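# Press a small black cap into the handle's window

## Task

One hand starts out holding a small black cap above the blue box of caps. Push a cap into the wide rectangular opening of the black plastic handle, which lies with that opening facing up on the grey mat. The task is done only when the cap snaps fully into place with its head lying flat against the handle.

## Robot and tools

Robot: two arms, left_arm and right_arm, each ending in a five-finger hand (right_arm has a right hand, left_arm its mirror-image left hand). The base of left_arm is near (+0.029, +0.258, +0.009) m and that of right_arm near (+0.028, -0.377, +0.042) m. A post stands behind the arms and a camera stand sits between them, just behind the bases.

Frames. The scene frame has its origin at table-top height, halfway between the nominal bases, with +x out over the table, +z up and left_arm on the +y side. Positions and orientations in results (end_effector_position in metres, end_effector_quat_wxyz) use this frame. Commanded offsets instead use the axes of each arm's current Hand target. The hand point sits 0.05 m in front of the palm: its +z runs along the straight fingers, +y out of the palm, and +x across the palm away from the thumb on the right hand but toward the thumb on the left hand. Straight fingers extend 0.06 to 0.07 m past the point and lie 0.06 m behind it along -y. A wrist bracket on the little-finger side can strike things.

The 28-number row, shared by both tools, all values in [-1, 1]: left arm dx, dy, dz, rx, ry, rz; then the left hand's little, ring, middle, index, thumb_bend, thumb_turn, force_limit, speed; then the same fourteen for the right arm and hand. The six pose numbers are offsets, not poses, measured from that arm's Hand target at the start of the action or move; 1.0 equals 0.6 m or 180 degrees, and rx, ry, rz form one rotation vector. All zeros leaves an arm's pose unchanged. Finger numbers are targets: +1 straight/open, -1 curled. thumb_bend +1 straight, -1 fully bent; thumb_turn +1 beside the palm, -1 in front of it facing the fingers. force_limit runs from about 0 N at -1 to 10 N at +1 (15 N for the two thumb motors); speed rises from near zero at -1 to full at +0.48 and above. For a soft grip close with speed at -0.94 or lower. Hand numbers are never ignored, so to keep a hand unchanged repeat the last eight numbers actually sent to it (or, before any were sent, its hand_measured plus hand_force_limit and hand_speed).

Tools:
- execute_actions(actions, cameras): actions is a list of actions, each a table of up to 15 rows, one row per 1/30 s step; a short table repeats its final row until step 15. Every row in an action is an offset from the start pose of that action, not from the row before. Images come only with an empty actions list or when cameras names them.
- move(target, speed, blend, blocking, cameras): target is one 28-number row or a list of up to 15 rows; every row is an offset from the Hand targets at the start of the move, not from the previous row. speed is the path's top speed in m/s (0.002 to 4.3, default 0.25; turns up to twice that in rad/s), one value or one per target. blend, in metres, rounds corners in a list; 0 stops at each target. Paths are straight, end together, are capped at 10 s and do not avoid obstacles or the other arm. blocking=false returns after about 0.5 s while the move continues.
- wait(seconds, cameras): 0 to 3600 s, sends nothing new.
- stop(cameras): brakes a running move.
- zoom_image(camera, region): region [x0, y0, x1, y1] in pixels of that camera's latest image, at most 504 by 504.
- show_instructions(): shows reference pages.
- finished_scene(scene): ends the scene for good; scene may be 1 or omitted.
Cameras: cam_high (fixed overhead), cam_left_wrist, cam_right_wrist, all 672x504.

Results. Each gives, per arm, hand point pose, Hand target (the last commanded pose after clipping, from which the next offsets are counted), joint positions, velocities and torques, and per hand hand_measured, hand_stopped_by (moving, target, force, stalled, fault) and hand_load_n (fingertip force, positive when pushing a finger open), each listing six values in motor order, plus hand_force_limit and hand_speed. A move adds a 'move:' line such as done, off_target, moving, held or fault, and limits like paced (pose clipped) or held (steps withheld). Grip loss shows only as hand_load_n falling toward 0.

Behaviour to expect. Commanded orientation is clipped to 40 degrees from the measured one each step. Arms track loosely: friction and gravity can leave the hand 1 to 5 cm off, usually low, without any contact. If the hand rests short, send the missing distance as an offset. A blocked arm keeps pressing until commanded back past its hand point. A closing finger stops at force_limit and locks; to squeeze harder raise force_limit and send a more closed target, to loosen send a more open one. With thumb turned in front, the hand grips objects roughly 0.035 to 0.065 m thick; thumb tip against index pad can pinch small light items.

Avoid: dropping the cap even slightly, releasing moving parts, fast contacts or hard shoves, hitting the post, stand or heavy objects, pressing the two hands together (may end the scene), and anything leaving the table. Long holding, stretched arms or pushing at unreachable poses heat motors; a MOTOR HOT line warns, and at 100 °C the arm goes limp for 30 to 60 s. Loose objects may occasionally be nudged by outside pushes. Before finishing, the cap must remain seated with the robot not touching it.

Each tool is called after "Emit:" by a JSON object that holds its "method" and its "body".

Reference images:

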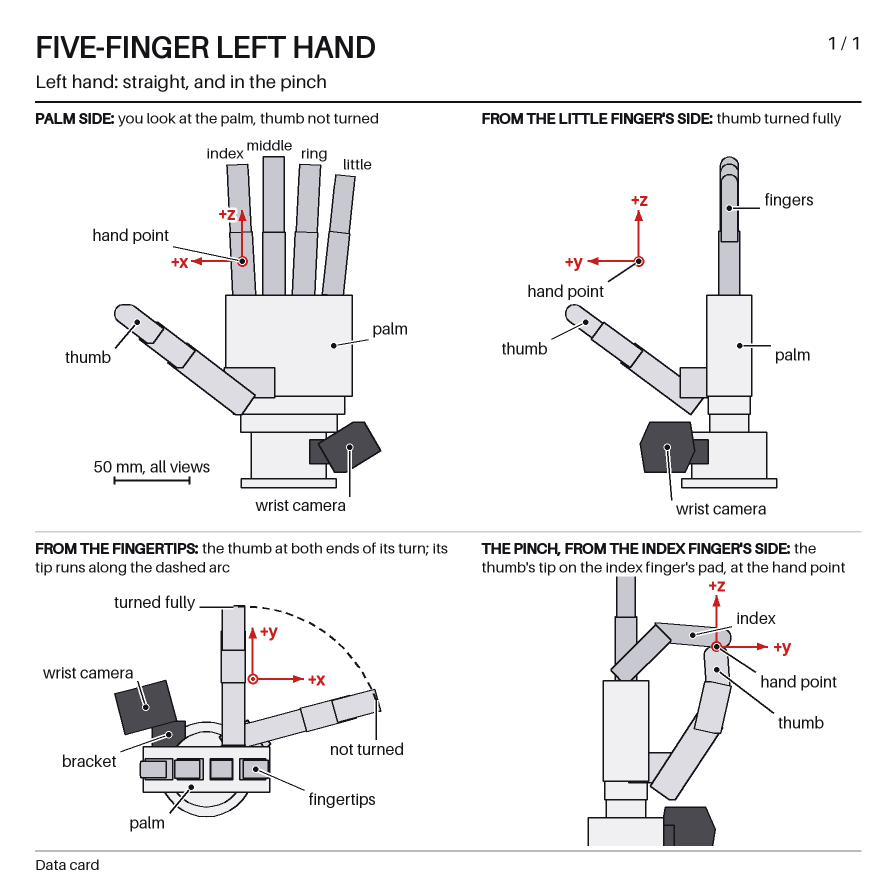

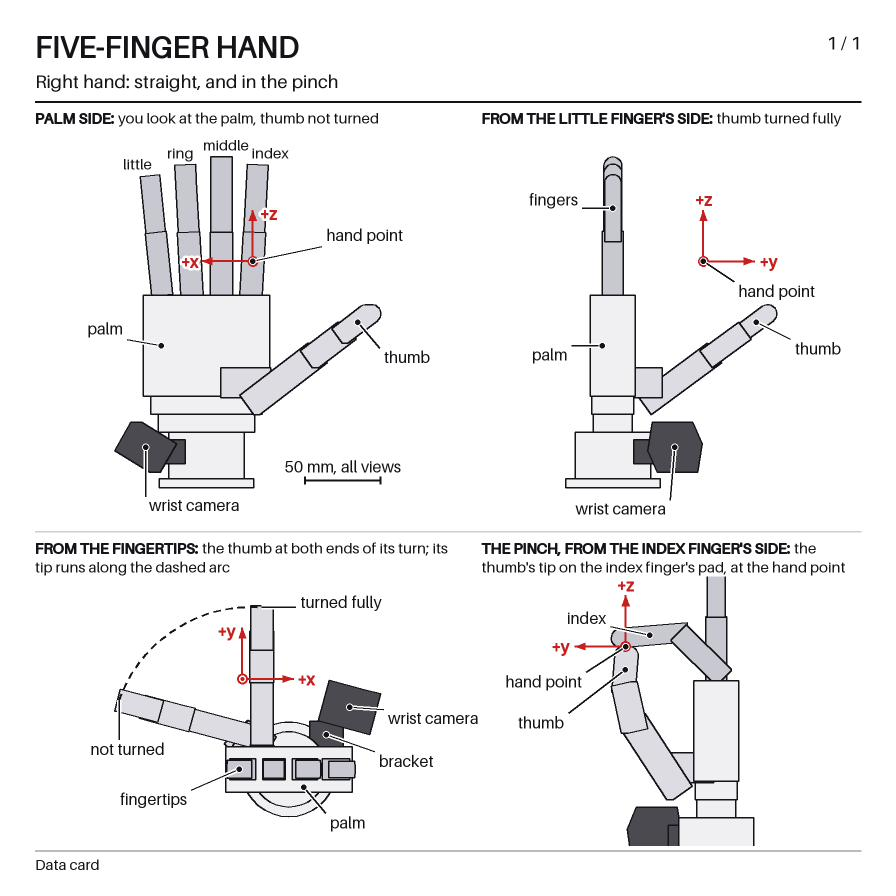

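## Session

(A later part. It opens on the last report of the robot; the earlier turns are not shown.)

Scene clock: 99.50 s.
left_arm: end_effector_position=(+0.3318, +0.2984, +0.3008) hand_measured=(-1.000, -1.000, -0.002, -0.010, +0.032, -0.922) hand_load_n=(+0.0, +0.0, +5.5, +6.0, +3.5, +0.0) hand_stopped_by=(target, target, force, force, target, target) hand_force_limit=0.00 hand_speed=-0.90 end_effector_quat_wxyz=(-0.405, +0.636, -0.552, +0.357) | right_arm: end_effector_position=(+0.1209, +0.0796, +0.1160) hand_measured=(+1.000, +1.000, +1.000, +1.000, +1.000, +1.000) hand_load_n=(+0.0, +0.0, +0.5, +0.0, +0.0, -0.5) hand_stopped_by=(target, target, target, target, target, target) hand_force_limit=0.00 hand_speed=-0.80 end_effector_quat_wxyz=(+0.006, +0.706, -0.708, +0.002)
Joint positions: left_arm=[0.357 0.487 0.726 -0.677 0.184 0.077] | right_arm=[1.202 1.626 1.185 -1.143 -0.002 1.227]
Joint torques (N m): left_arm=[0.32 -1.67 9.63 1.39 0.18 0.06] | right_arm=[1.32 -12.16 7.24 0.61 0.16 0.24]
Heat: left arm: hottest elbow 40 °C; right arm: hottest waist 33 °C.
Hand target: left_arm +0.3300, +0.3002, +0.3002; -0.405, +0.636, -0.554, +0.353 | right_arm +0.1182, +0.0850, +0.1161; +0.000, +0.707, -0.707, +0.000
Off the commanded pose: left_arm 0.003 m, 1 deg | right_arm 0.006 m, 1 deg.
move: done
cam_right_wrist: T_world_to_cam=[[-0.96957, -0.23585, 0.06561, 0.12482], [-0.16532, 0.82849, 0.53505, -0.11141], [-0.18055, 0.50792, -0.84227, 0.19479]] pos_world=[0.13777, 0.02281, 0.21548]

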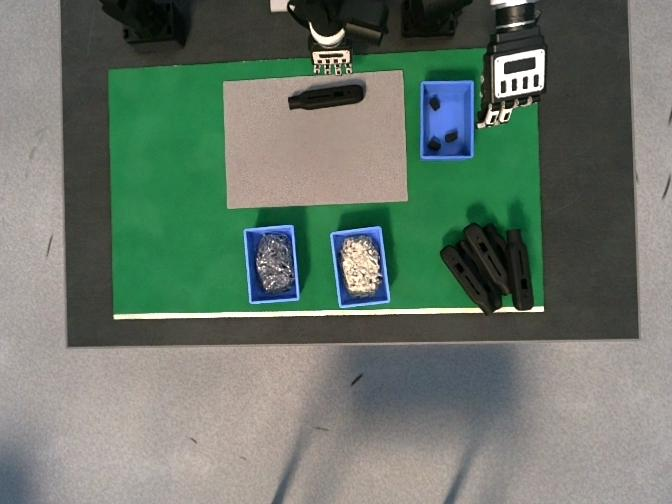

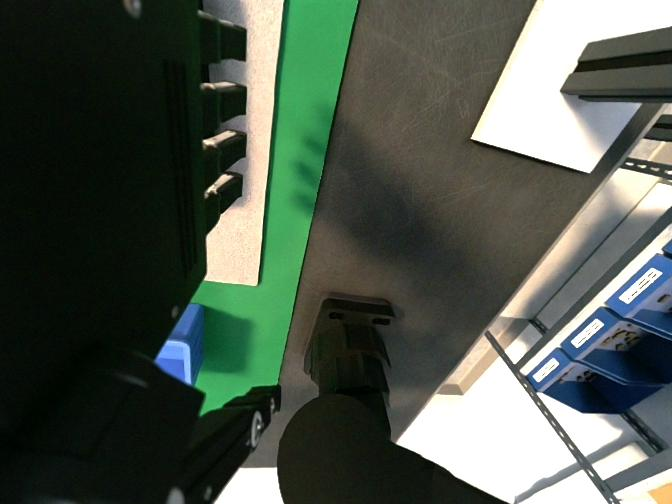

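Emit:
{"method": "move", "body": {"target": [[0,0,0,0,0,0,-1.0,-1.0,-0.002,-0.010,0.032,-0.922,0.0,-0.9,0.0167,0.0,0.0567,0,0,0,1,1,1,1,1,1,0,-0.8]], "speed": 0.1, "cameras": ["cam_high","cam_right_wrist"]}}

Emit:
{"method": "zoom_image", "body": {"camera": "cam_right_wrist", "region": [180, 0, 330, 270]}}

Emit:
{"method": "zoom_image", "body": {"camera": "cam_high", "region": [270, 20, 390, 120]}}

Scene clock: 101.93 s.
left_arm: end_effector_position=(+0.3318, +0.2984, +0.3008) hand_measured=(-1.000, -1.000, -0.002, -0.010, +0.032, -0.922) hand_load_n=(+0.0, +0.0, +5.5, +6.0, +4.0, +0.0) hand_stopped_by=(target, target, force, force, target, target) hand_force_limit=0.00 hand_speed=-0.90 end_effector_quat_wxyz=(-0.405, +0.636, -0.552, +0.357) | right_arm: end_effector_position=(+0.1183, +0.0722, +0.0862) hand_measured=(+1.000, +1.000, +1.000, +1.000, +1.000, +1.000) hand_load_n=(+0.0, +0.0, +0.0, +0.0, +0.0, +0.0) hand_stopped_by=(target, target, target, target, target, target) hand_force_limit=0.00 hand_speed=-0.80 end_effector_quat_wxyz=(+0.002, +0.706, -0.708, +0.000)
Joint positions: left_arm=[0.357 0.487 0.726 -0.677 0.184 0.077] | right_arm=[1.202 1.638 1.112 -1.048 -0.002 1.228]
Joint torques (N m): left_arm=[0.26 -1.61 9.7 1.39 0.18 0.07] | right_arm=[0.85 -11.4 6.78 0.66 0.17 0.17]
Heat: left arm: hottest elbow 40 °C; right arm: hottest waist 33 °C.
Hand target: left_arm +0.3300, +0.3002, +0.3002; -0.405, +0.636, -0.554, +0.353 | right_arm +0.1181, +0.0749, +0.0819; +0.000, +0.707, -0.707, +0.000
Off the commanded pose: left_arm 0.003 m, 1 deg | right_arm 0.005 m, 0 deg.
move: done
cam_right_wrist: T_world_to_cam=[[-0.96987, -0.23607, 0.06016, 0.1229], [-0.16681, 0.82351, 0.54223, -0.0899], [-0.17755, 0.51586, -0.83807, 0.17163]] pos_world=[0.13467, 0.01451, 0.18519]

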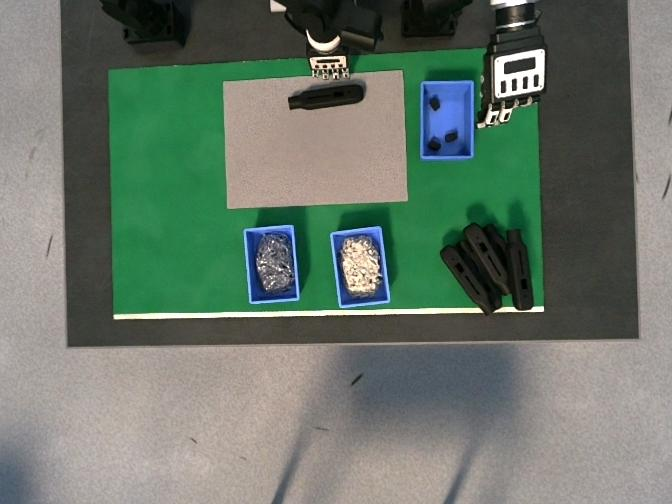

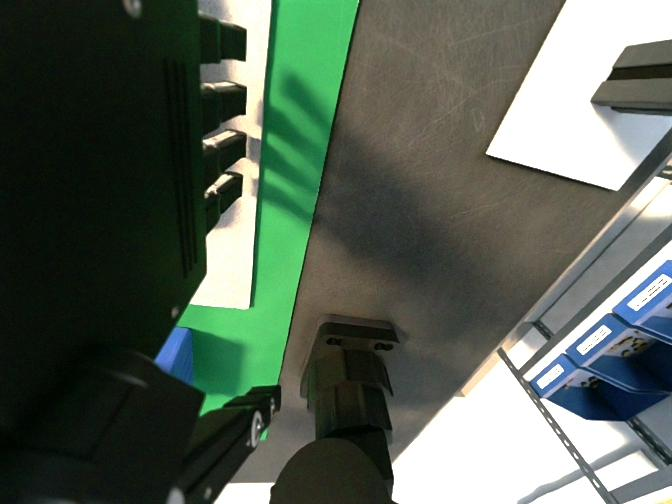

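Scaled by 1.867 from the camera's image (finer frame: 960x720).

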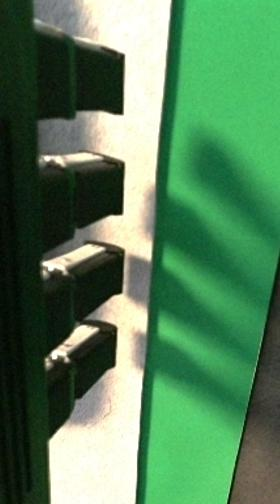

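Scaled by 4.200 from the camera's image (finer frame: 960x720).

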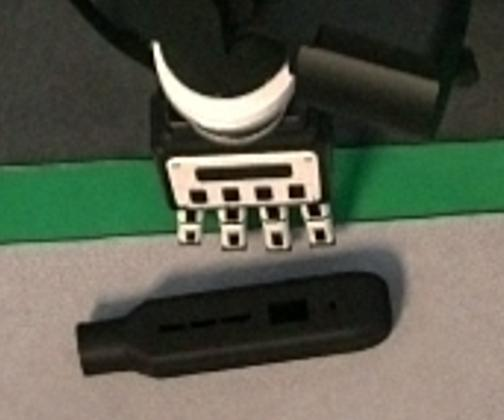

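Emit:
{"method": "move", "body": {"target": [[0,0,0,0,0,0,-1.0,-1.0,-0.002,-0.010,0.032,-0.922,0.0,-0.9,0,-0.1167,-0.008,0,0,0,1,1,1,1,1,1,0,-0.8]], "speed": 0.08, "cameras": ["cam_high","cam_right_wrist"]}}

Emit:
{"method": "zoom_image", "body": {"camera": "cam_high", "region": [270, 40, 390, 140]}}

Scene clock: 110.33 s.
left_arm: end_effector_position=(+0.3318, +0.2984, +0.3008) hand_measured=(-1.000, -1.000, -0.002, -0.010, +0.032, -0.922) hand_load_n=(+0.0, +0.0, +5.0, +6.0, +4.0, +0.0) hand_stopped_by=(target, target, force, force, target, target) hand_force_limit=0.00 hand_speed=-0.90 end_effector_quat_wxyz=(-0.405, +0.636, -0.552, +0.357) | right_arm: end_effector_position=(+0.1790, +0.0644, +0.0807) hand_measured=(+1.000, +1.000, +1.000, +1.000, +1.000, +1.000) hand_load_n=(+0.0, -0.5, +0.0, +0.0, +0.0, +0.0) hand_stopped_by=(target, target, target, target, target, target) hand_force_limit=0.00 hand_speed=-0.80 end_effector_quat_wxyz=(+0.007, +0.706, -0.708, +0.001)
Joint positions: left_arm=[0.357 0.487 0.726 -0.677 0.184 0.077] | right_arm=[1.072 1.692 1.167 -1.059 -0.002 1.098]
Joint torques (N m): left_arm=[0.15 -1.79 9.77 1.46 0.18 0.08] | right_arm=[0.09 -11.87 9.66 -0.28 0.2 0.09]
Heat: left arm: hottest elbow 40 °C; right arm: hottest waist 33 °C.
Hand target: left_arm +0.3300, +0.3002, +0.3002; -0.405, +0.636, -0.554, +0.353 | right_arm +0.1882, +0.0749, +0.0868; +0.000, +0.707, -0.707, +0.000
Off the commanded pose: left_arm 0.003 m, 1 deg | right_arm 0.015 m, 1 deg.
move: off_target (right_arm)
cam_right_wrist: T_world_to_cam=[[-0.96959, -0.23512, 0.0679, 0.17957], [-0.16342, 0.82857, 0.5355, -0.07071], [-0.18216, 0.50812, -0.8418, 0.18343]] pos_world=[0.19597, 0.00761, 0.18009]

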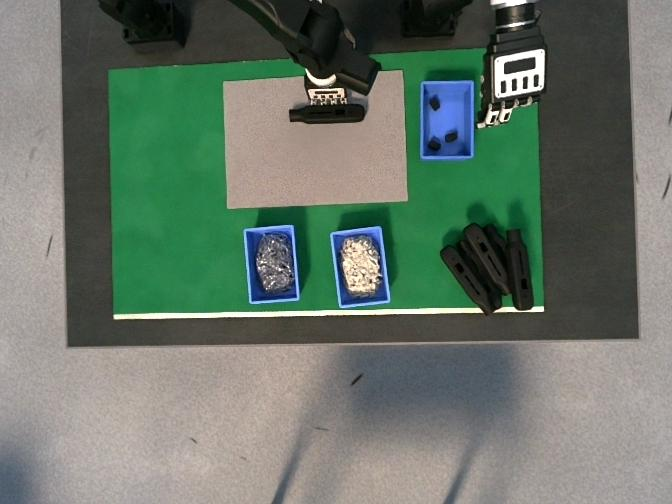

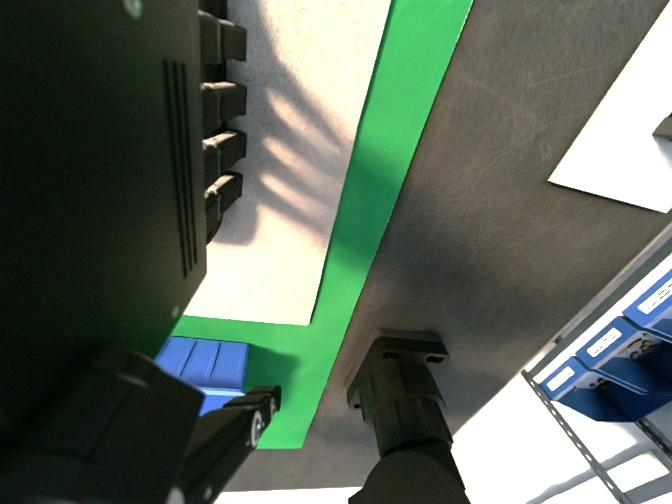

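Scaled by 4.200 from the camera's image (finer frame: 960x720).

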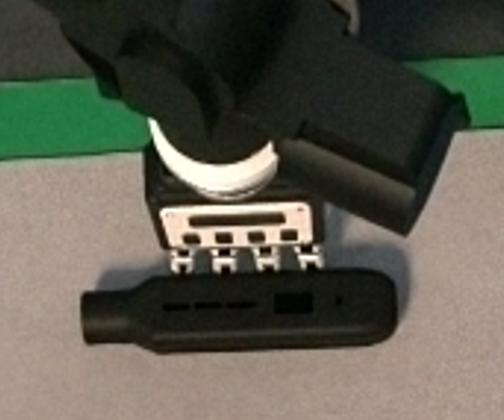

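Emit:
{"method": "move", "body": {"target": [[0,0,0,0,0,0,-1.0,-1.0,-0.002,-0.010,0.032,-0.922,0.0,-0.9,0,-0.1333,-0.013,0,0,0,1,1,1,1,1,1,0,-0.8]], "speed": 0.08, "cameras": ["cam_high","cam_right_wrist","cam_left_wrist"]}}

Emit:
{"method": "zoom_image", "body": {"camera": "cam_high", "region": [270, 70, 390, 170]}}

Scene clock: 112.83 s.
left_arm: end_effector_position=(+0.3318, +0.2984, +0.3008) hand_measured=(-1.000, -1.000, -0.002, -0.010, +0.032, -0.922) hand_load_n=(+0.0, +0.0, +5.5, +6.0, +4.0, +0.0) hand_stopped_by=(target, target, force, force, target, target) hand_force_limit=0.00 hand_speed=-0.90 end_effector_quat_wxyz=(-0.405, +0.636, -0.552, +0.357) | right_arm: end_effector_position=(+0.2573, +0.0661, +0.0888) hand_measured=(+1.000, +1.000, +1.000, +1.000, +1.000, +1.000) hand_load_n=(+0.0, -0.5, +0.0, +0.0, +0.0, +0.0) hand_stopped_by=(target, target, target, target, target, target) hand_force_limit=0.00 hand_speed=-0.80 end_effector_quat_wxyz=(+0.007, +0.706, -0.708, +0.000)
Joint positions: left_arm=[0.357 0.487 0.726 -0.677 0.184 0.077] | right_arm=[0.935 1.78 1.312 -1.117 -0.002 0.961]
Joint torques (N m): left_arm=[0.44 -1.67 9.73 1.33 0.19 0.06] | right_arm=[0.03 -13.1 9.94 -0.32 0.2 0.09]
Heat: left arm: hottest elbow 40 °C; right arm: hottest waist 33 °C.
Hand target: left_arm +0.3300, +0.3002, +0.3002; -0.405, +0.636, -0.554, +0.353 | right_arm +0.2682, +0.0748, +0.0945; +0.001, +0.707, -0.707, +0.000
Off the commanded pose: left_arm 0.003 m, 1 deg | right_arm 0.015 m, 1 deg.
move: off_target (right_arm)
cam_left_wrist: T_world_to_cam=[[0.43617, -0.23002, 0.86997, -0.33449], [-0.44962, -0.89316, -0.01073, 0.41697], [0.77949, -0.38647, -0.49299, 0.12564]] pos_world=[0.23544, 0.34404, 0.35741]
cam_right_wrist: T_world_to_cam=[[-0.96937, -0.2356, 0.06938, 0.25518], [-0.16284, 0.828, 0.53656, -0.06385], [-0.18387, 0.50882, -0.84101, 0.20396]] pos_world=[0.27447, 0.00921, 0.18809]

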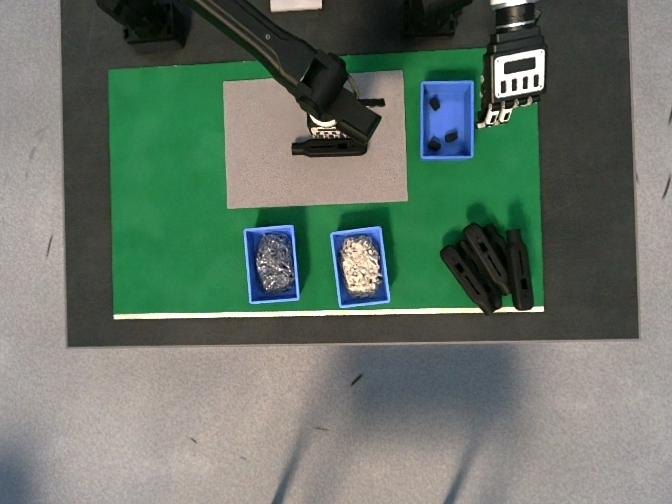

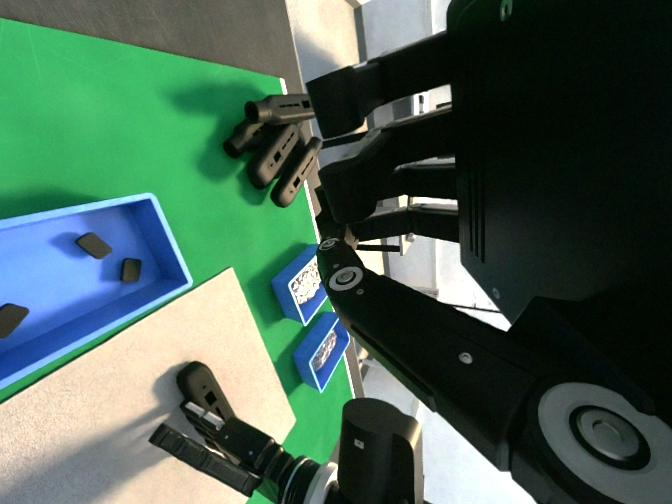

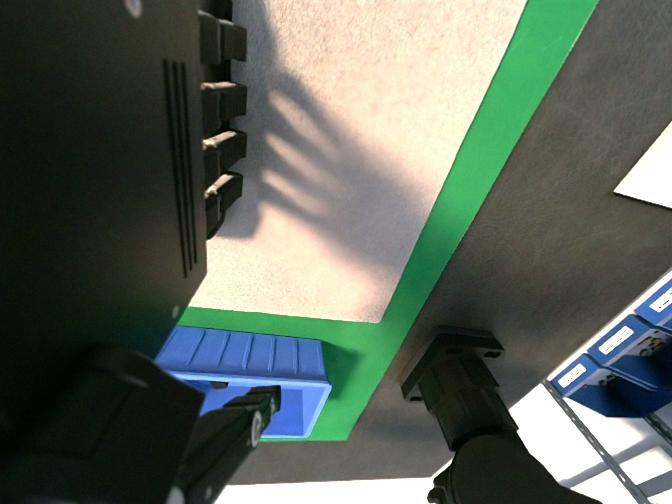

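Scaled by 4.200 from the camera's image (finer frame: 960x720).

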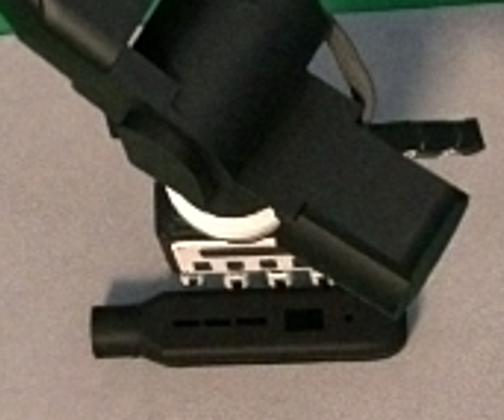

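Emit:
{"method": "move", "body": {"target": [[0,0,0,0,0,0,-1.0,-1.0,-0.002,-0.010,0.032,-0.922,0.0,-0.9,0,0.0833,-0.0167,0,0,0,1,1,1,1,1,1,0,-0.8],[0,0,0,0,0,0,-1.0,-1.0,-0.002,-0.010,0.032,-0.922,0.0,-0.9,0.2917,0.0833,-0.2,0.4652,-0.2169,-0.2169,1,1,1,1,1,1,0,-0.8],[0,0,0,0,0,0,-1.0,-1.0,-0.002,-0.010,0.032,-0.922,0.0,-0.9,0.2867,-0.075,0.0167,0.4652,-0.2169,-0.2169,1,1,1,1,1,1,0,-0.8]], "speed": [0.15,0.3,0.25], "blend": [0.01,0.03,0], "cameras": ["all"]}}

Scene clock: 123.73 s.
left_arm: end_effector_position=(+0.3318, +0.2984, +0.3008) hand_measured=(-1.000, -1.000, -0.002, -0.010, +0.032, -0.922) hand_load_n=(+0.0, +0.0, +5.5, +6.0, +4.0, +0.5) hand_stopped_by=(target, target, force, force, target, target) hand_force_limit=0.00 hand_speed=-0.90 end_effector_quat_wxyz=(-0.405, +0.636, -0.552, +0.357) | right_arm: end_effector_position=(+0.3058, -0.0984, +0.0775) hand_measured=(+1.000, +1.000, +1.000, +1.000, +1.000, +1.000) hand_load_n=(-0.5, +0.0, +0.0, +0.0, +0.0, +0.0) hand_stopped_by=(target, target, target, target, target, target) hand_force_limit=0.00 hand_speed=-0.80 end_effector_quat_wxyz=(+0.646, -0.684, +0.245, -0.232)
Joint positions: left_arm=[0.357 0.487 0.726 -0.677 0.184 0.077] | right_arm=[0.534 1.737 0.133 1.545 -0.325 -0.02]
Joint torques (N m): left_arm=[0.26 -1.79 9.73 1.35 0.18 0.07] | right_arm=[-0.26 -6.95 2.4 2.84 0 0.24]
Heat: left arm: hottest elbow 39 °C; right arm: hottest waist 33 °C.
Hand target: left_arm +0.3300, +0.3002, +0.3002; -0.405, +0.636, -0.554, +0.353 | right_arm +0.3131, -0.0972, +0.0846; +0.664, -0.665, +0.242, -0.242
Off the commanded pose: left_arm 0.003 m, 1 deg | right_arm 0.010 m, 3 deg.
joint sent to its limit (right arm) — joint 4 (wrist pitch), upper limit. The joint targets still meet the commanded pose.
move: off_target (right_arm)
cam_left_wrist: T_world_to_cam=[[0.43617, -0.23002, 0.86997, -0.33449], [-0.44962, -0.89316, -0.01073, 0.41697], [0.77949, -0.38647, -0.49299, 0.12564]] pos_world=[0.23544, 0.34404, 0.35741]
cam_right_wrist: T_world_to_cam=[[0.1141, -0.23865, -0.96438, 0.01272], [-0.98551, 0.09547, -0.14022, 0.31824], [0.12554, 0.9664, -0.22429, 0.1897]] pos_world=[0.28836, -0.21068, 0.09944]

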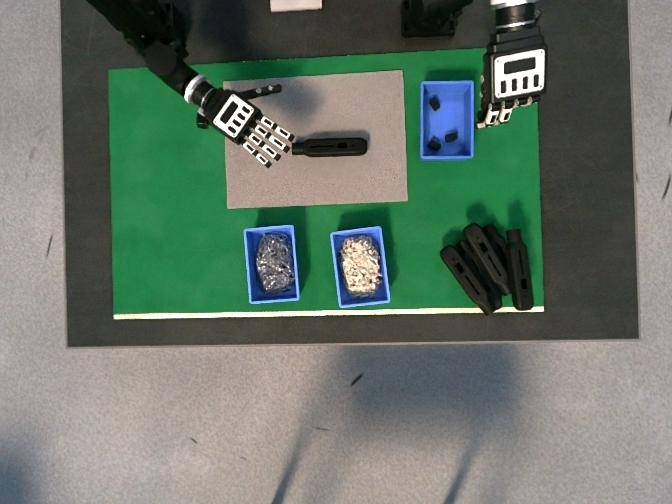

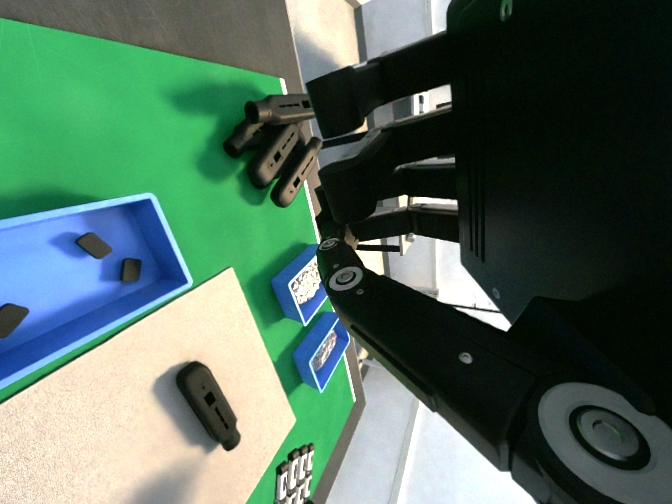

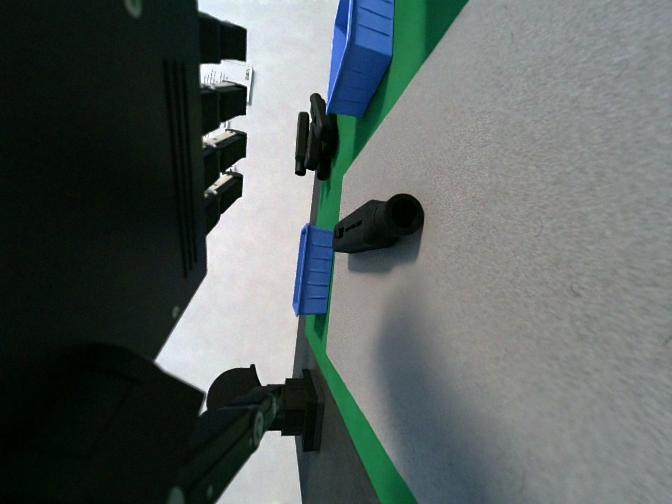

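Emit:
{"method": "zoom_image", "body": {"camera": "cam_left_wrist", "region": [160, 340, 260, 460]}}

Emit:
{"method": "zoom_image", "body": {"camera": "cam_right_wrist", "region": [300, 160, 450, 290]}}

Emit:
{"method": "zoom_image", "body": {"camera": "cam_high", "region": [280, 110, 380, 180]}}

Scaled by 4.200 from the camera's image (finer frame: 960x720).

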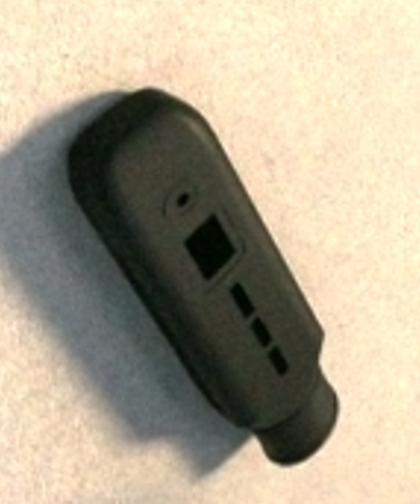

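Scaled by 3.360 from the camera's image (finer frame: 960x720).

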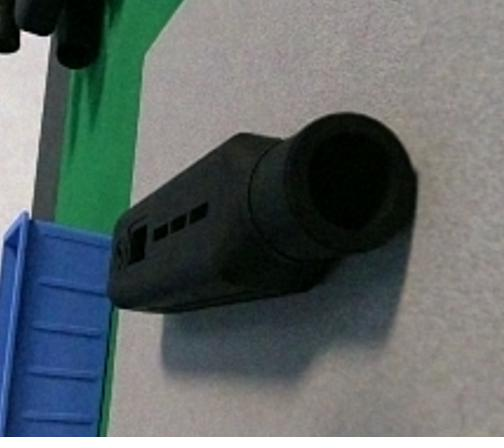

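Scaled by 5.040 from the camera's image (finer frame: 960x720).

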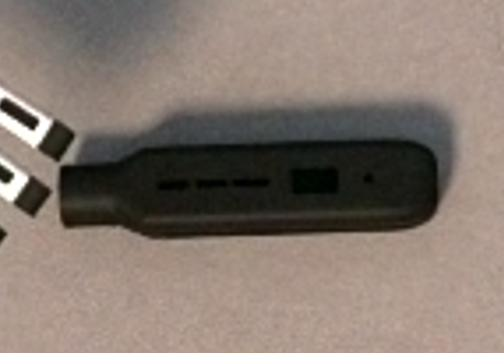

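Emit:
{"method": "move", "body": {"target": [[0.4002,0.2473,0.0212,0.0444,0.0513,0.0197,-1.0,-1.0,-0.002,-0.010,0.032,-0.922,0.0,-0.9,0,0,0,0,0,0,1,1,1,1,1,1,0,-0.8],[0.4083,0.3610,0.0730,0.0444,0.0513,0.0197,-1.0,-1.0,-0.002,-0.010,0.032,-0.922,0.0,-0.9,0,0,0,0,0,0,1,1,1,1,1,1,0,-0.8]], "speed": [0.25,0.12], "blend": [0.03,0], "cameras": ["all"]}}

Emit:
{"method": "zoom_image", "body": {"camera": "cam_right_wrist", "region": [250, 150, 430, 290]}}

Scene clock: 140.67 s.
left_arm: end_effector_position=(+0.3119, +0.0551, +0.0826) hand_measured=(-1.000, -1.000, -0.002, -0.010, +0.032, -0.922) hand_load_n=(+0.5, +0.0, +5.5, +6.0, +4.0, +0.0) hand_stopped_by=(target, target, force, force, target, target) hand_force_limit=0.00 hand_speed=-0.90 end_effector_quat_wxyz=(-0.415, +0.560, -0.581, +0.420) | right_arm: end_effector_position=(+0.3058, -0.0984, +0.0775) hand_measured=(+1.000, +1.000, +1.000, +1.000, +1.000, +1.000) hand_load_n=(+0.0, +0.0, +0.0, +0.0, +0.0, +0.0) hand_stopped_by=(target, target, target, target, target, target) hand_force_limit=0.00 hand_speed=-0.80 end_effector_quat_wxyz=(+0.646, -0.684, +0.245, -0.232)
Joint positions: left_arm=[-0.941 0.936 0.22 0.223 -0.876 -0.379] | right_arm=[0.534 1.737 0.133 1.545 -0.325 -0.019]
Joint torques (N m): left_arm=[-1.26 -3.55 7.3 2.39 -0.42 -0.03] | right_arm=[-0.21 -6.95 2.39 2.82 0 0.25]
Heat: left arm: hottest elbow 39 °C; right arm: hottest waist 33 °C.
Hand target: left_arm +0.3124, +0.0499, +0.0859; -0.413, +0.559, -0.578, +0.429 | right_arm +0.3131, -0.0972, +0.0846; +0.664, -0.665, +0.242, -0.242
Off the commanded pose: left_arm 0.006 m, 1 deg | right_arm 0.010 m, 3 deg.
joint sent to its limit (right arm) — joint 4 (wrist pitch), upper limit. The joint targets still meet the commanded pose.
move: done
cam_left_wrist: T_world_to_cam=[[0.28346, -0.31295, 0.90648, -0.14283], [-0.5837, -0.80629, -0.09584, 0.23239], [0.76088, -0.50195, -0.41122, -0.05495]] pos_world=[0.21794, 0.11509, 0.12915]
cam_right_wrist: T_world_to_cam=[[0.11352, -0.23818, -0.96456, 0.013], [-0.98559, 0.09558, -0.1396, 0.31822], [0.12544, 0.96651, -0.2239, 0.18971]] pos_world=[0.28836, -0.21068, 0.09944]

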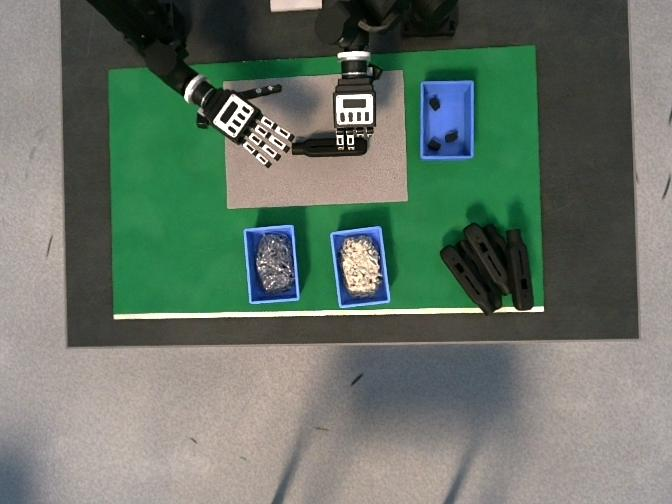

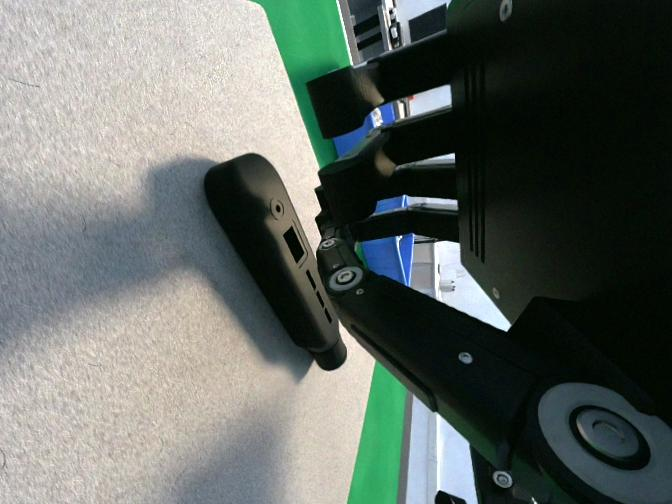

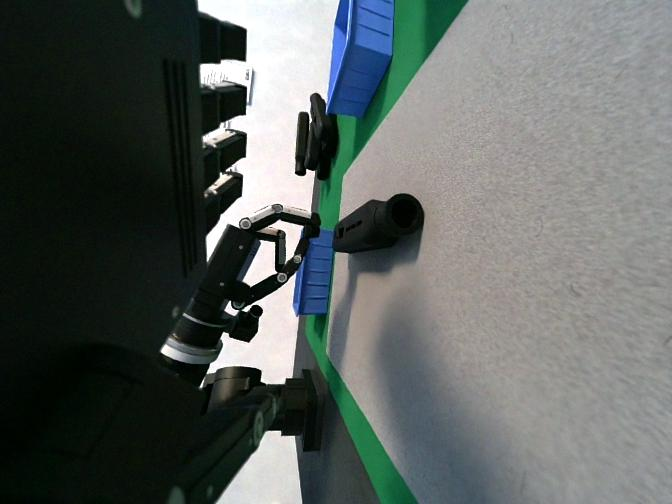

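Scaled by 2.800 from the camera's image (finer frame: 960x720).

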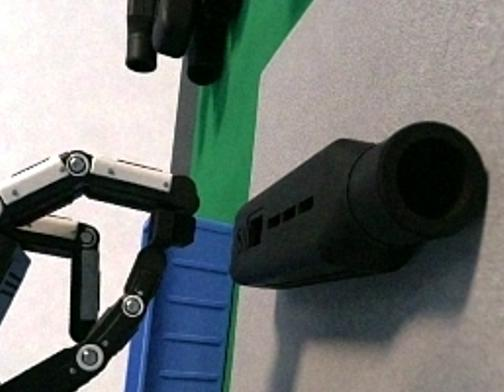

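Emit:
{"method": "zoom_image", "body": {"camera": "cam_left_wrist", "region": [200, 140, 370, 380]}}

Emit:
{"method": "zoom_image", "body": {"camera": "cam_right_wrist", "region": [290, 195, 350, 265]}}

Scaled by 2.100 from the camera's image (finer frame: 960x720).

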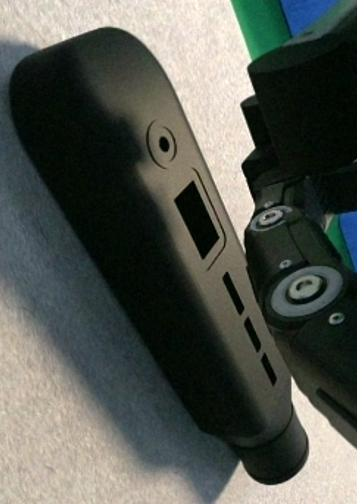

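Scaled by 7.200 from the camera's image (finer frame: 960x720).

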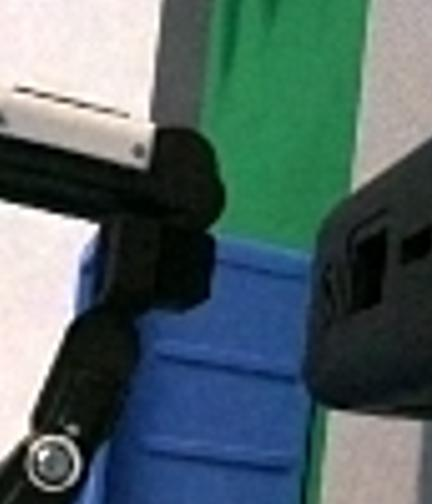

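Emit:
{"method": "zoom_image", "body": {"camera": "cam_right_wrist", "region": [296, 208, 326, 246]}}

Scaled by 13.263 from the camera's image (finer frame: 960x720).

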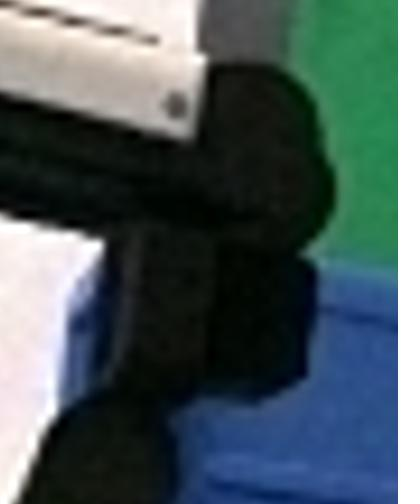

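Emit:
{"method": "move", "body": {"target": [[0.0185,0.0285,0.0155,0,0,0,-1.0,-1.0,-0.002,-0.010,0.032,-0.922,0.0,-0.9,0,0,0,0,0,0,1,1,1,1,1,1,0,-0.8]], "speed": 0.05, "cameras": ["cam_left_wrist","cam_right_wrist"]}}

Emit:
{"method": "zoom_image", "body": {"camera": "cam_right_wrist", "region": [290, 195, 380, 265]}}

Emit:
{"method": "zoom_image", "body": {"camera": "cam_left_wrist", "region": [220, 150, 380, 350]}}

Scene clock: 154.63 s.
left_arm: end_effector_position=(+0.3160, +0.0436, +0.0642) hand_measured=(-1.000, -1.000, -0.002, -0.010, +0.032, -0.922) hand_load_n=(+0.0, +0.0, +5.0, +6.0, +4.0, +0.0) hand_stopped_by=(target, target, force, force, target, target) hand_force_limit=0.00 hand_speed=-0.90 end_effector_quat_wxyz=(-0.416, +0.558, -0.583, +0.419) | right_arm: end_effector_position=(+0.3058, -0.0984, +0.0775) hand_measured=(+1.000, +1.000, +1.000, +1.000, +1.000, +1.000) hand_load_n=(+0.0, +0.0, +0.0, +0.0, +0.0, -0.5) hand_stopped_by=(target, target, target, target, target, target) hand_force_limit=0.00 hand_speed=-0.80 end_effector_quat_wxyz=(+0.646, -0.684, +0.245, -0.232)
Joint positions: left_arm=[-0.956 1.08 0.22 0.359 -0.89 -0.383] | right_arm=[0.534 1.737 0.133 1.545 -0.325 -0.019]
Joint torques (N m): left_arm=[-0.85 -4.31 6.37 2.32 -0.43 -0.09] | right_arm=[-0.21 -6.95 2.4 2.82 0 0.25]
Heat: left arm: hottest elbow 38 °C; right arm: hottest waist 33 °C.
Hand target: left_arm +0.3159, +0.0386, +0.0668; -0.413, +0.559, -0.578, +0.429 | right_arm +0.3131, -0.0972, +0.0846; +0.664, -0.665, +0.242, -0.242
Off the commanded pose: left_arm 0.006 m, 1 deg | right_arm 0.010 m, 3 deg.
joint sent to its limit (right arm) — joint 4 (wrist pitch), upper limit. The joint targets still meet the commanded pose.
move: done
cam_left_wrist: T_world_to_cam=[[0.28182, -0.31871, 0.90499, -0.13001], [-0.5854, -0.80443, -0.101, 0.22458], [0.76019, -0.50131, -0.41328, -0.07109]] pos_world=[0.22215, 0.10359, 0.11096]
cam_right_wrist: T_world_to_cam=[[0.11352, -0.23818, -0.96456, 0.013], [-0.98559, 0.09558, -0.1396, 0.31822], [0.12544, 0.96651, -0.2239, 0.18971]] pos_world=[0.28836, -0.21068, 0.09944]

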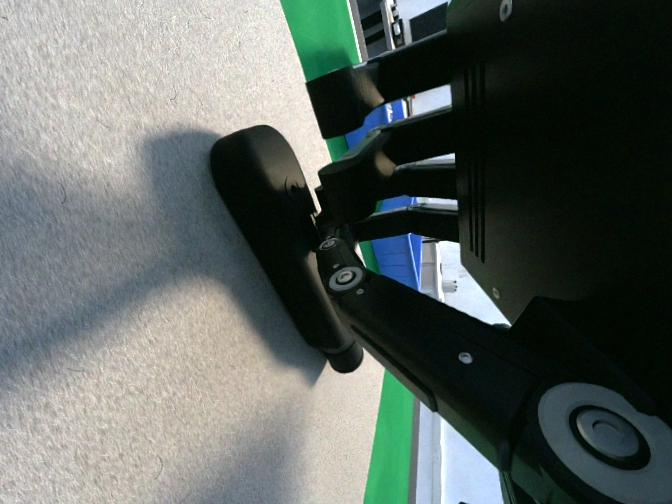

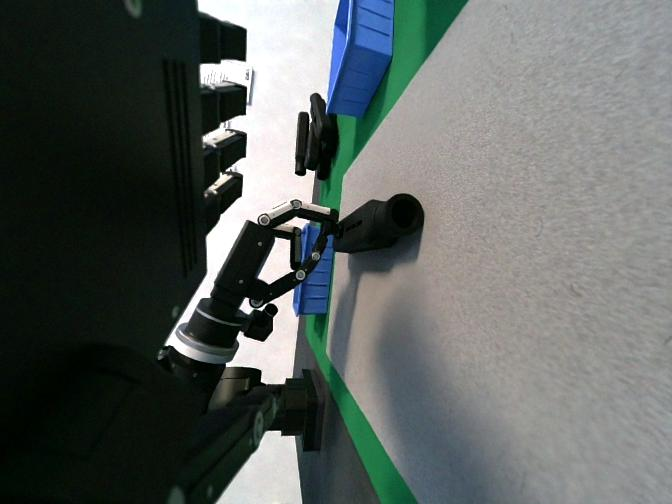

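Scaled by 5.600 from the camera's image (finer frame: 960x720).

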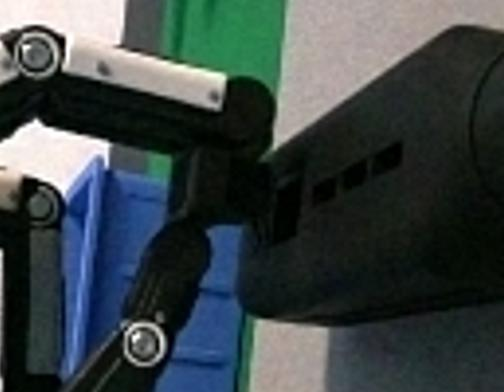

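Scaled by 2.520 from the camera's image (finer frame: 960x720).

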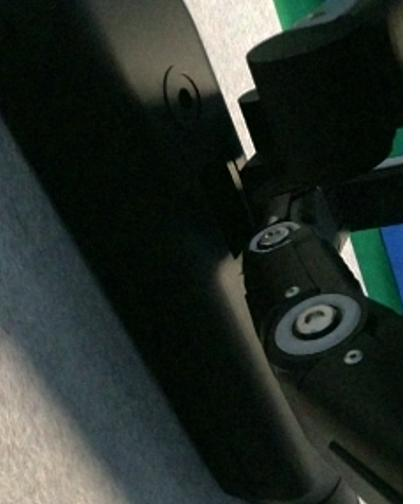

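Emit:
{"method": "wait", "body": {"seconds": 0.1, "cameras": ["cam_high","cam_left_wrist"]}}

Emit:
{"method": "zoom_image", "body": {"camera": "cam_high", "region": [310, 110, 380, 170]}}

Emit:
{"method": "zoom_image", "body": {"camera": "cam_left_wrist", "region": [280, 180, 340, 260]}}

Scene clock: 159.43 s.
left_arm: end_effector_position=(+0.3160, +0.0436, +0.0642) hand_measured=(-1.000, -1.000, -0.002, -0.010, +0.032, -0.922) hand_load_n=(+0.0, +0.0, +5.0, +6.0, +4.0, +0.0) hand_stopped_by=(target, target, force, force, target, target) hand_force_limit=0.00 hand_speed=-0.90 end_effector_quat_wxyz=(-0.416, +0.558, -0.583, +0.419) | right_arm: end_effector_position=(+0.3058, -0.0984, +0.0775) hand_measured=(+1.000, +1.000, +1.000, +1.000, +1.000, +1.000) hand_load_n=(+0.0, +0.0, +0.0, +0.0, +0.0, -0.5) hand_stopped_by=(target, target, target, target, target, target) hand_force_limit=0.00 hand_speed=-0.80 end_effector_quat_wxyz=(+0.646, -0.684, +0.245, -0.232)
Joint positions: left_arm=[-0.956 1.08 0.22 0.359 -0.89 -0.383] | right_arm=[0.534 1.737 0.133 1.545 -0.325 -0.019]
Joint torques (N m): left_arm=[-0.91 -4.66 6.28 2.44 -0.45 -0.09] | right_arm=[-0.21 -6.89 2.4 2.84 0 0.25]
Heat: left arm: hottest elbow 37 °C; right arm: hottest waist 33 °C.
Hand target: left_arm +0.3159, +0.0386, +0.0668; -0.413, +0.559, -0.578, +0.429 | right_arm +0.3131, -0.0972, +0.0846; +0.664, -0.665, +0.242, -0.242
Off the commanded pose: left_arm 0.006 m, 1 deg | right_arm 0.010 m, 3 deg.
wait: 0.10 s; at rest from the start
cam_left_wrist: T_world_to_cam=[[0.28182, -0.31871, 0.90499, -0.13001], [-0.5854, -0.80443, -0.101, 0.22458], [0.76019, -0.50131, -0.41328, -0.07109]] pos_world=[0.22215, 0.10359, 0.11096]

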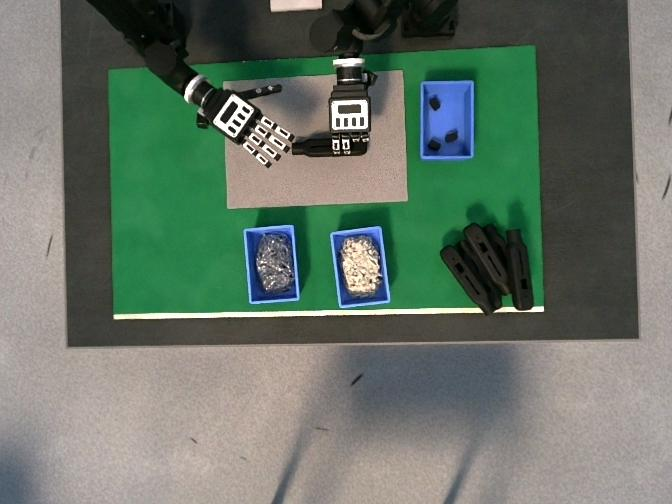

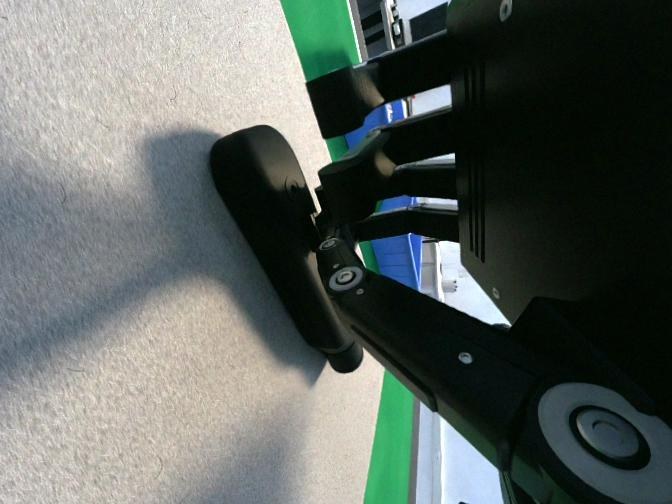

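Scaled by 7.200 from the camera's image (finer frame: 960x720).

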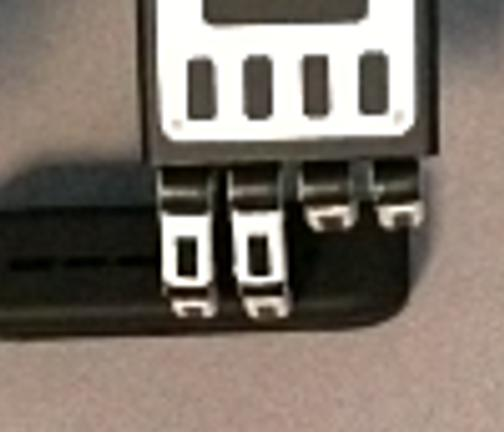

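Scaled by 6.300 from the camera's image (finer frame: 960x720).

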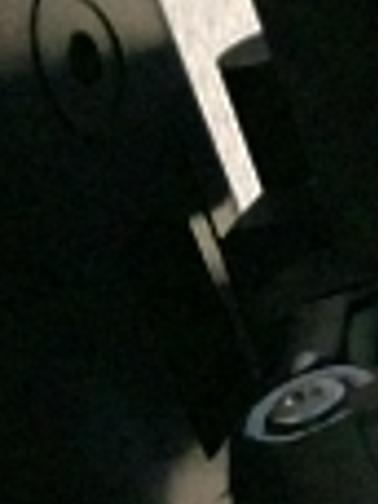

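Emit:
{"method": "move", "body": {"target": [[0,0,0,0,0,0,-1.0,-1.0,-0.002,-0.010,0.032,-0.922,0.0,-0.9,0.1667,-0.0967,0.1399,-0.1299,-0.2733,-0.0606,1,1,1,1,1,1,0,-0.8],[0,0,0,0,0,0,-1.0,-1.0,-0.002,-0.010,0.032,-0.922,0.0,-0.9,0.0978,-0.0967,0.2218,-0.1299,-0.2733,-0.0606,1,1,1,1,1,1,0,-0.8]], "speed": 0.25, "cameras": ["cam_high","cam_right_wrist"]}}

Scene clock: 172.90 s.
left_arm: end_effector_position=(+0.3160, +0.0436, +0.0642) hand_measured=(-1.000, -1.000, -0.002, -0.010, +0.032, -0.922) hand_load_n=(+0.0, +0.0, +5.0, +6.0, +4.0, +0.0) hand_stopped_by=(target, target, force, force, target, target) hand_force_limit=0.00 hand_speed=-0.90 end_effector_quat_wxyz=(-0.417, +0.558, -0.583, +0.419) | right_arm: end_effector_position=(+0.4274, -0.0351, +0.1377) hand_measured=(+1.000, +1.000, +1.000, +1.000, +1.000, +1.000) hand_load_n=(+0.0, -0.5, +0.0, +0.0, +0.0, -0.5) hand_stopped_by=(target, target, target, target, target, target) hand_force_limit=0.00 hand_speed=-0.80 end_effector_quat_wxyz=(-0.532, +0.842, +0.073, -0.061)
Joint positions: left_arm=[-0.956 1.08 0.22 0.359 -0.89 -0.383] | right_arm=[0.389 1.719 1.183 -0.617 -1.084 -1.078]
Joint torques (N m): left_arm=[-1.03 -4.54 6.32 2.39 -0.43 -0.11] | right_arm=[-0.09 -12.86 9.44 1.43 -0.38 0.26]
Heat: left arm: hottest elbow 37 °C; right arm: hottest waist 33 °C.
Hand target: left_arm +0.3160, +0.0387, +0.0668; -0.413, +0.559, -0.578, +0.429 | right_arm +0.4437, -0.0330, +0.1427; -0.535, +0.840, +0.073, -0.047
Off the commanded pose: left_arm 0.006 m, 1 deg | right_arm 0.017 m, 2 deg.
move: off_target (right_arm)
cam_right_wrist: T_world_to_cam=[[0.3007, -0.417, -0.85772, -0.02877], [-0.69917, -0.70805, 0.09912, 0.25688], [-0.64865, 0.56989, -0.50447, 0.48235]] pos_world=[0.50113, -0.105, 0.1932]

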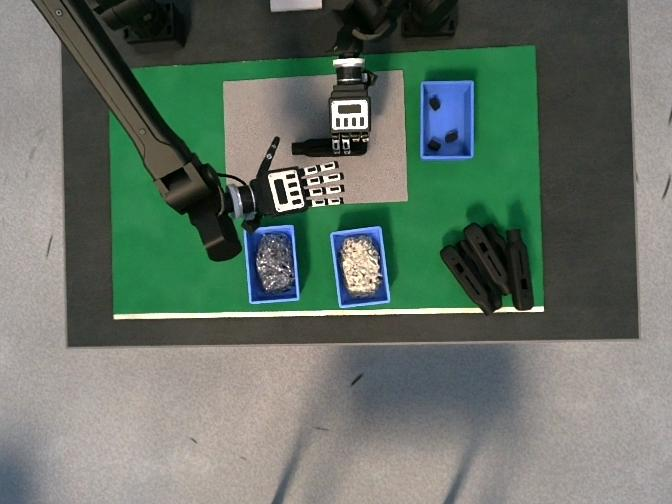

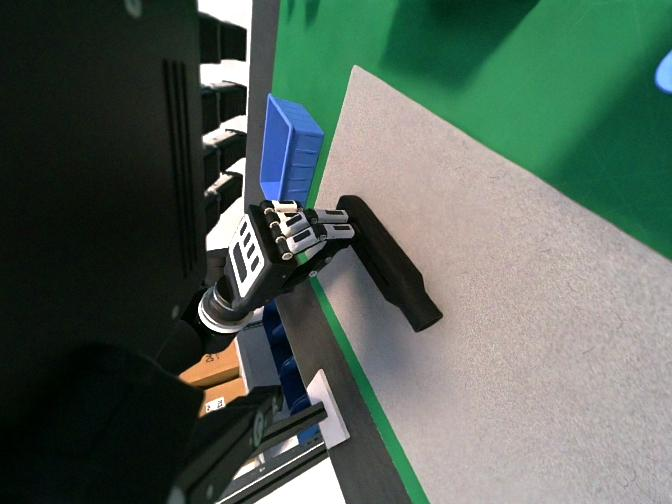

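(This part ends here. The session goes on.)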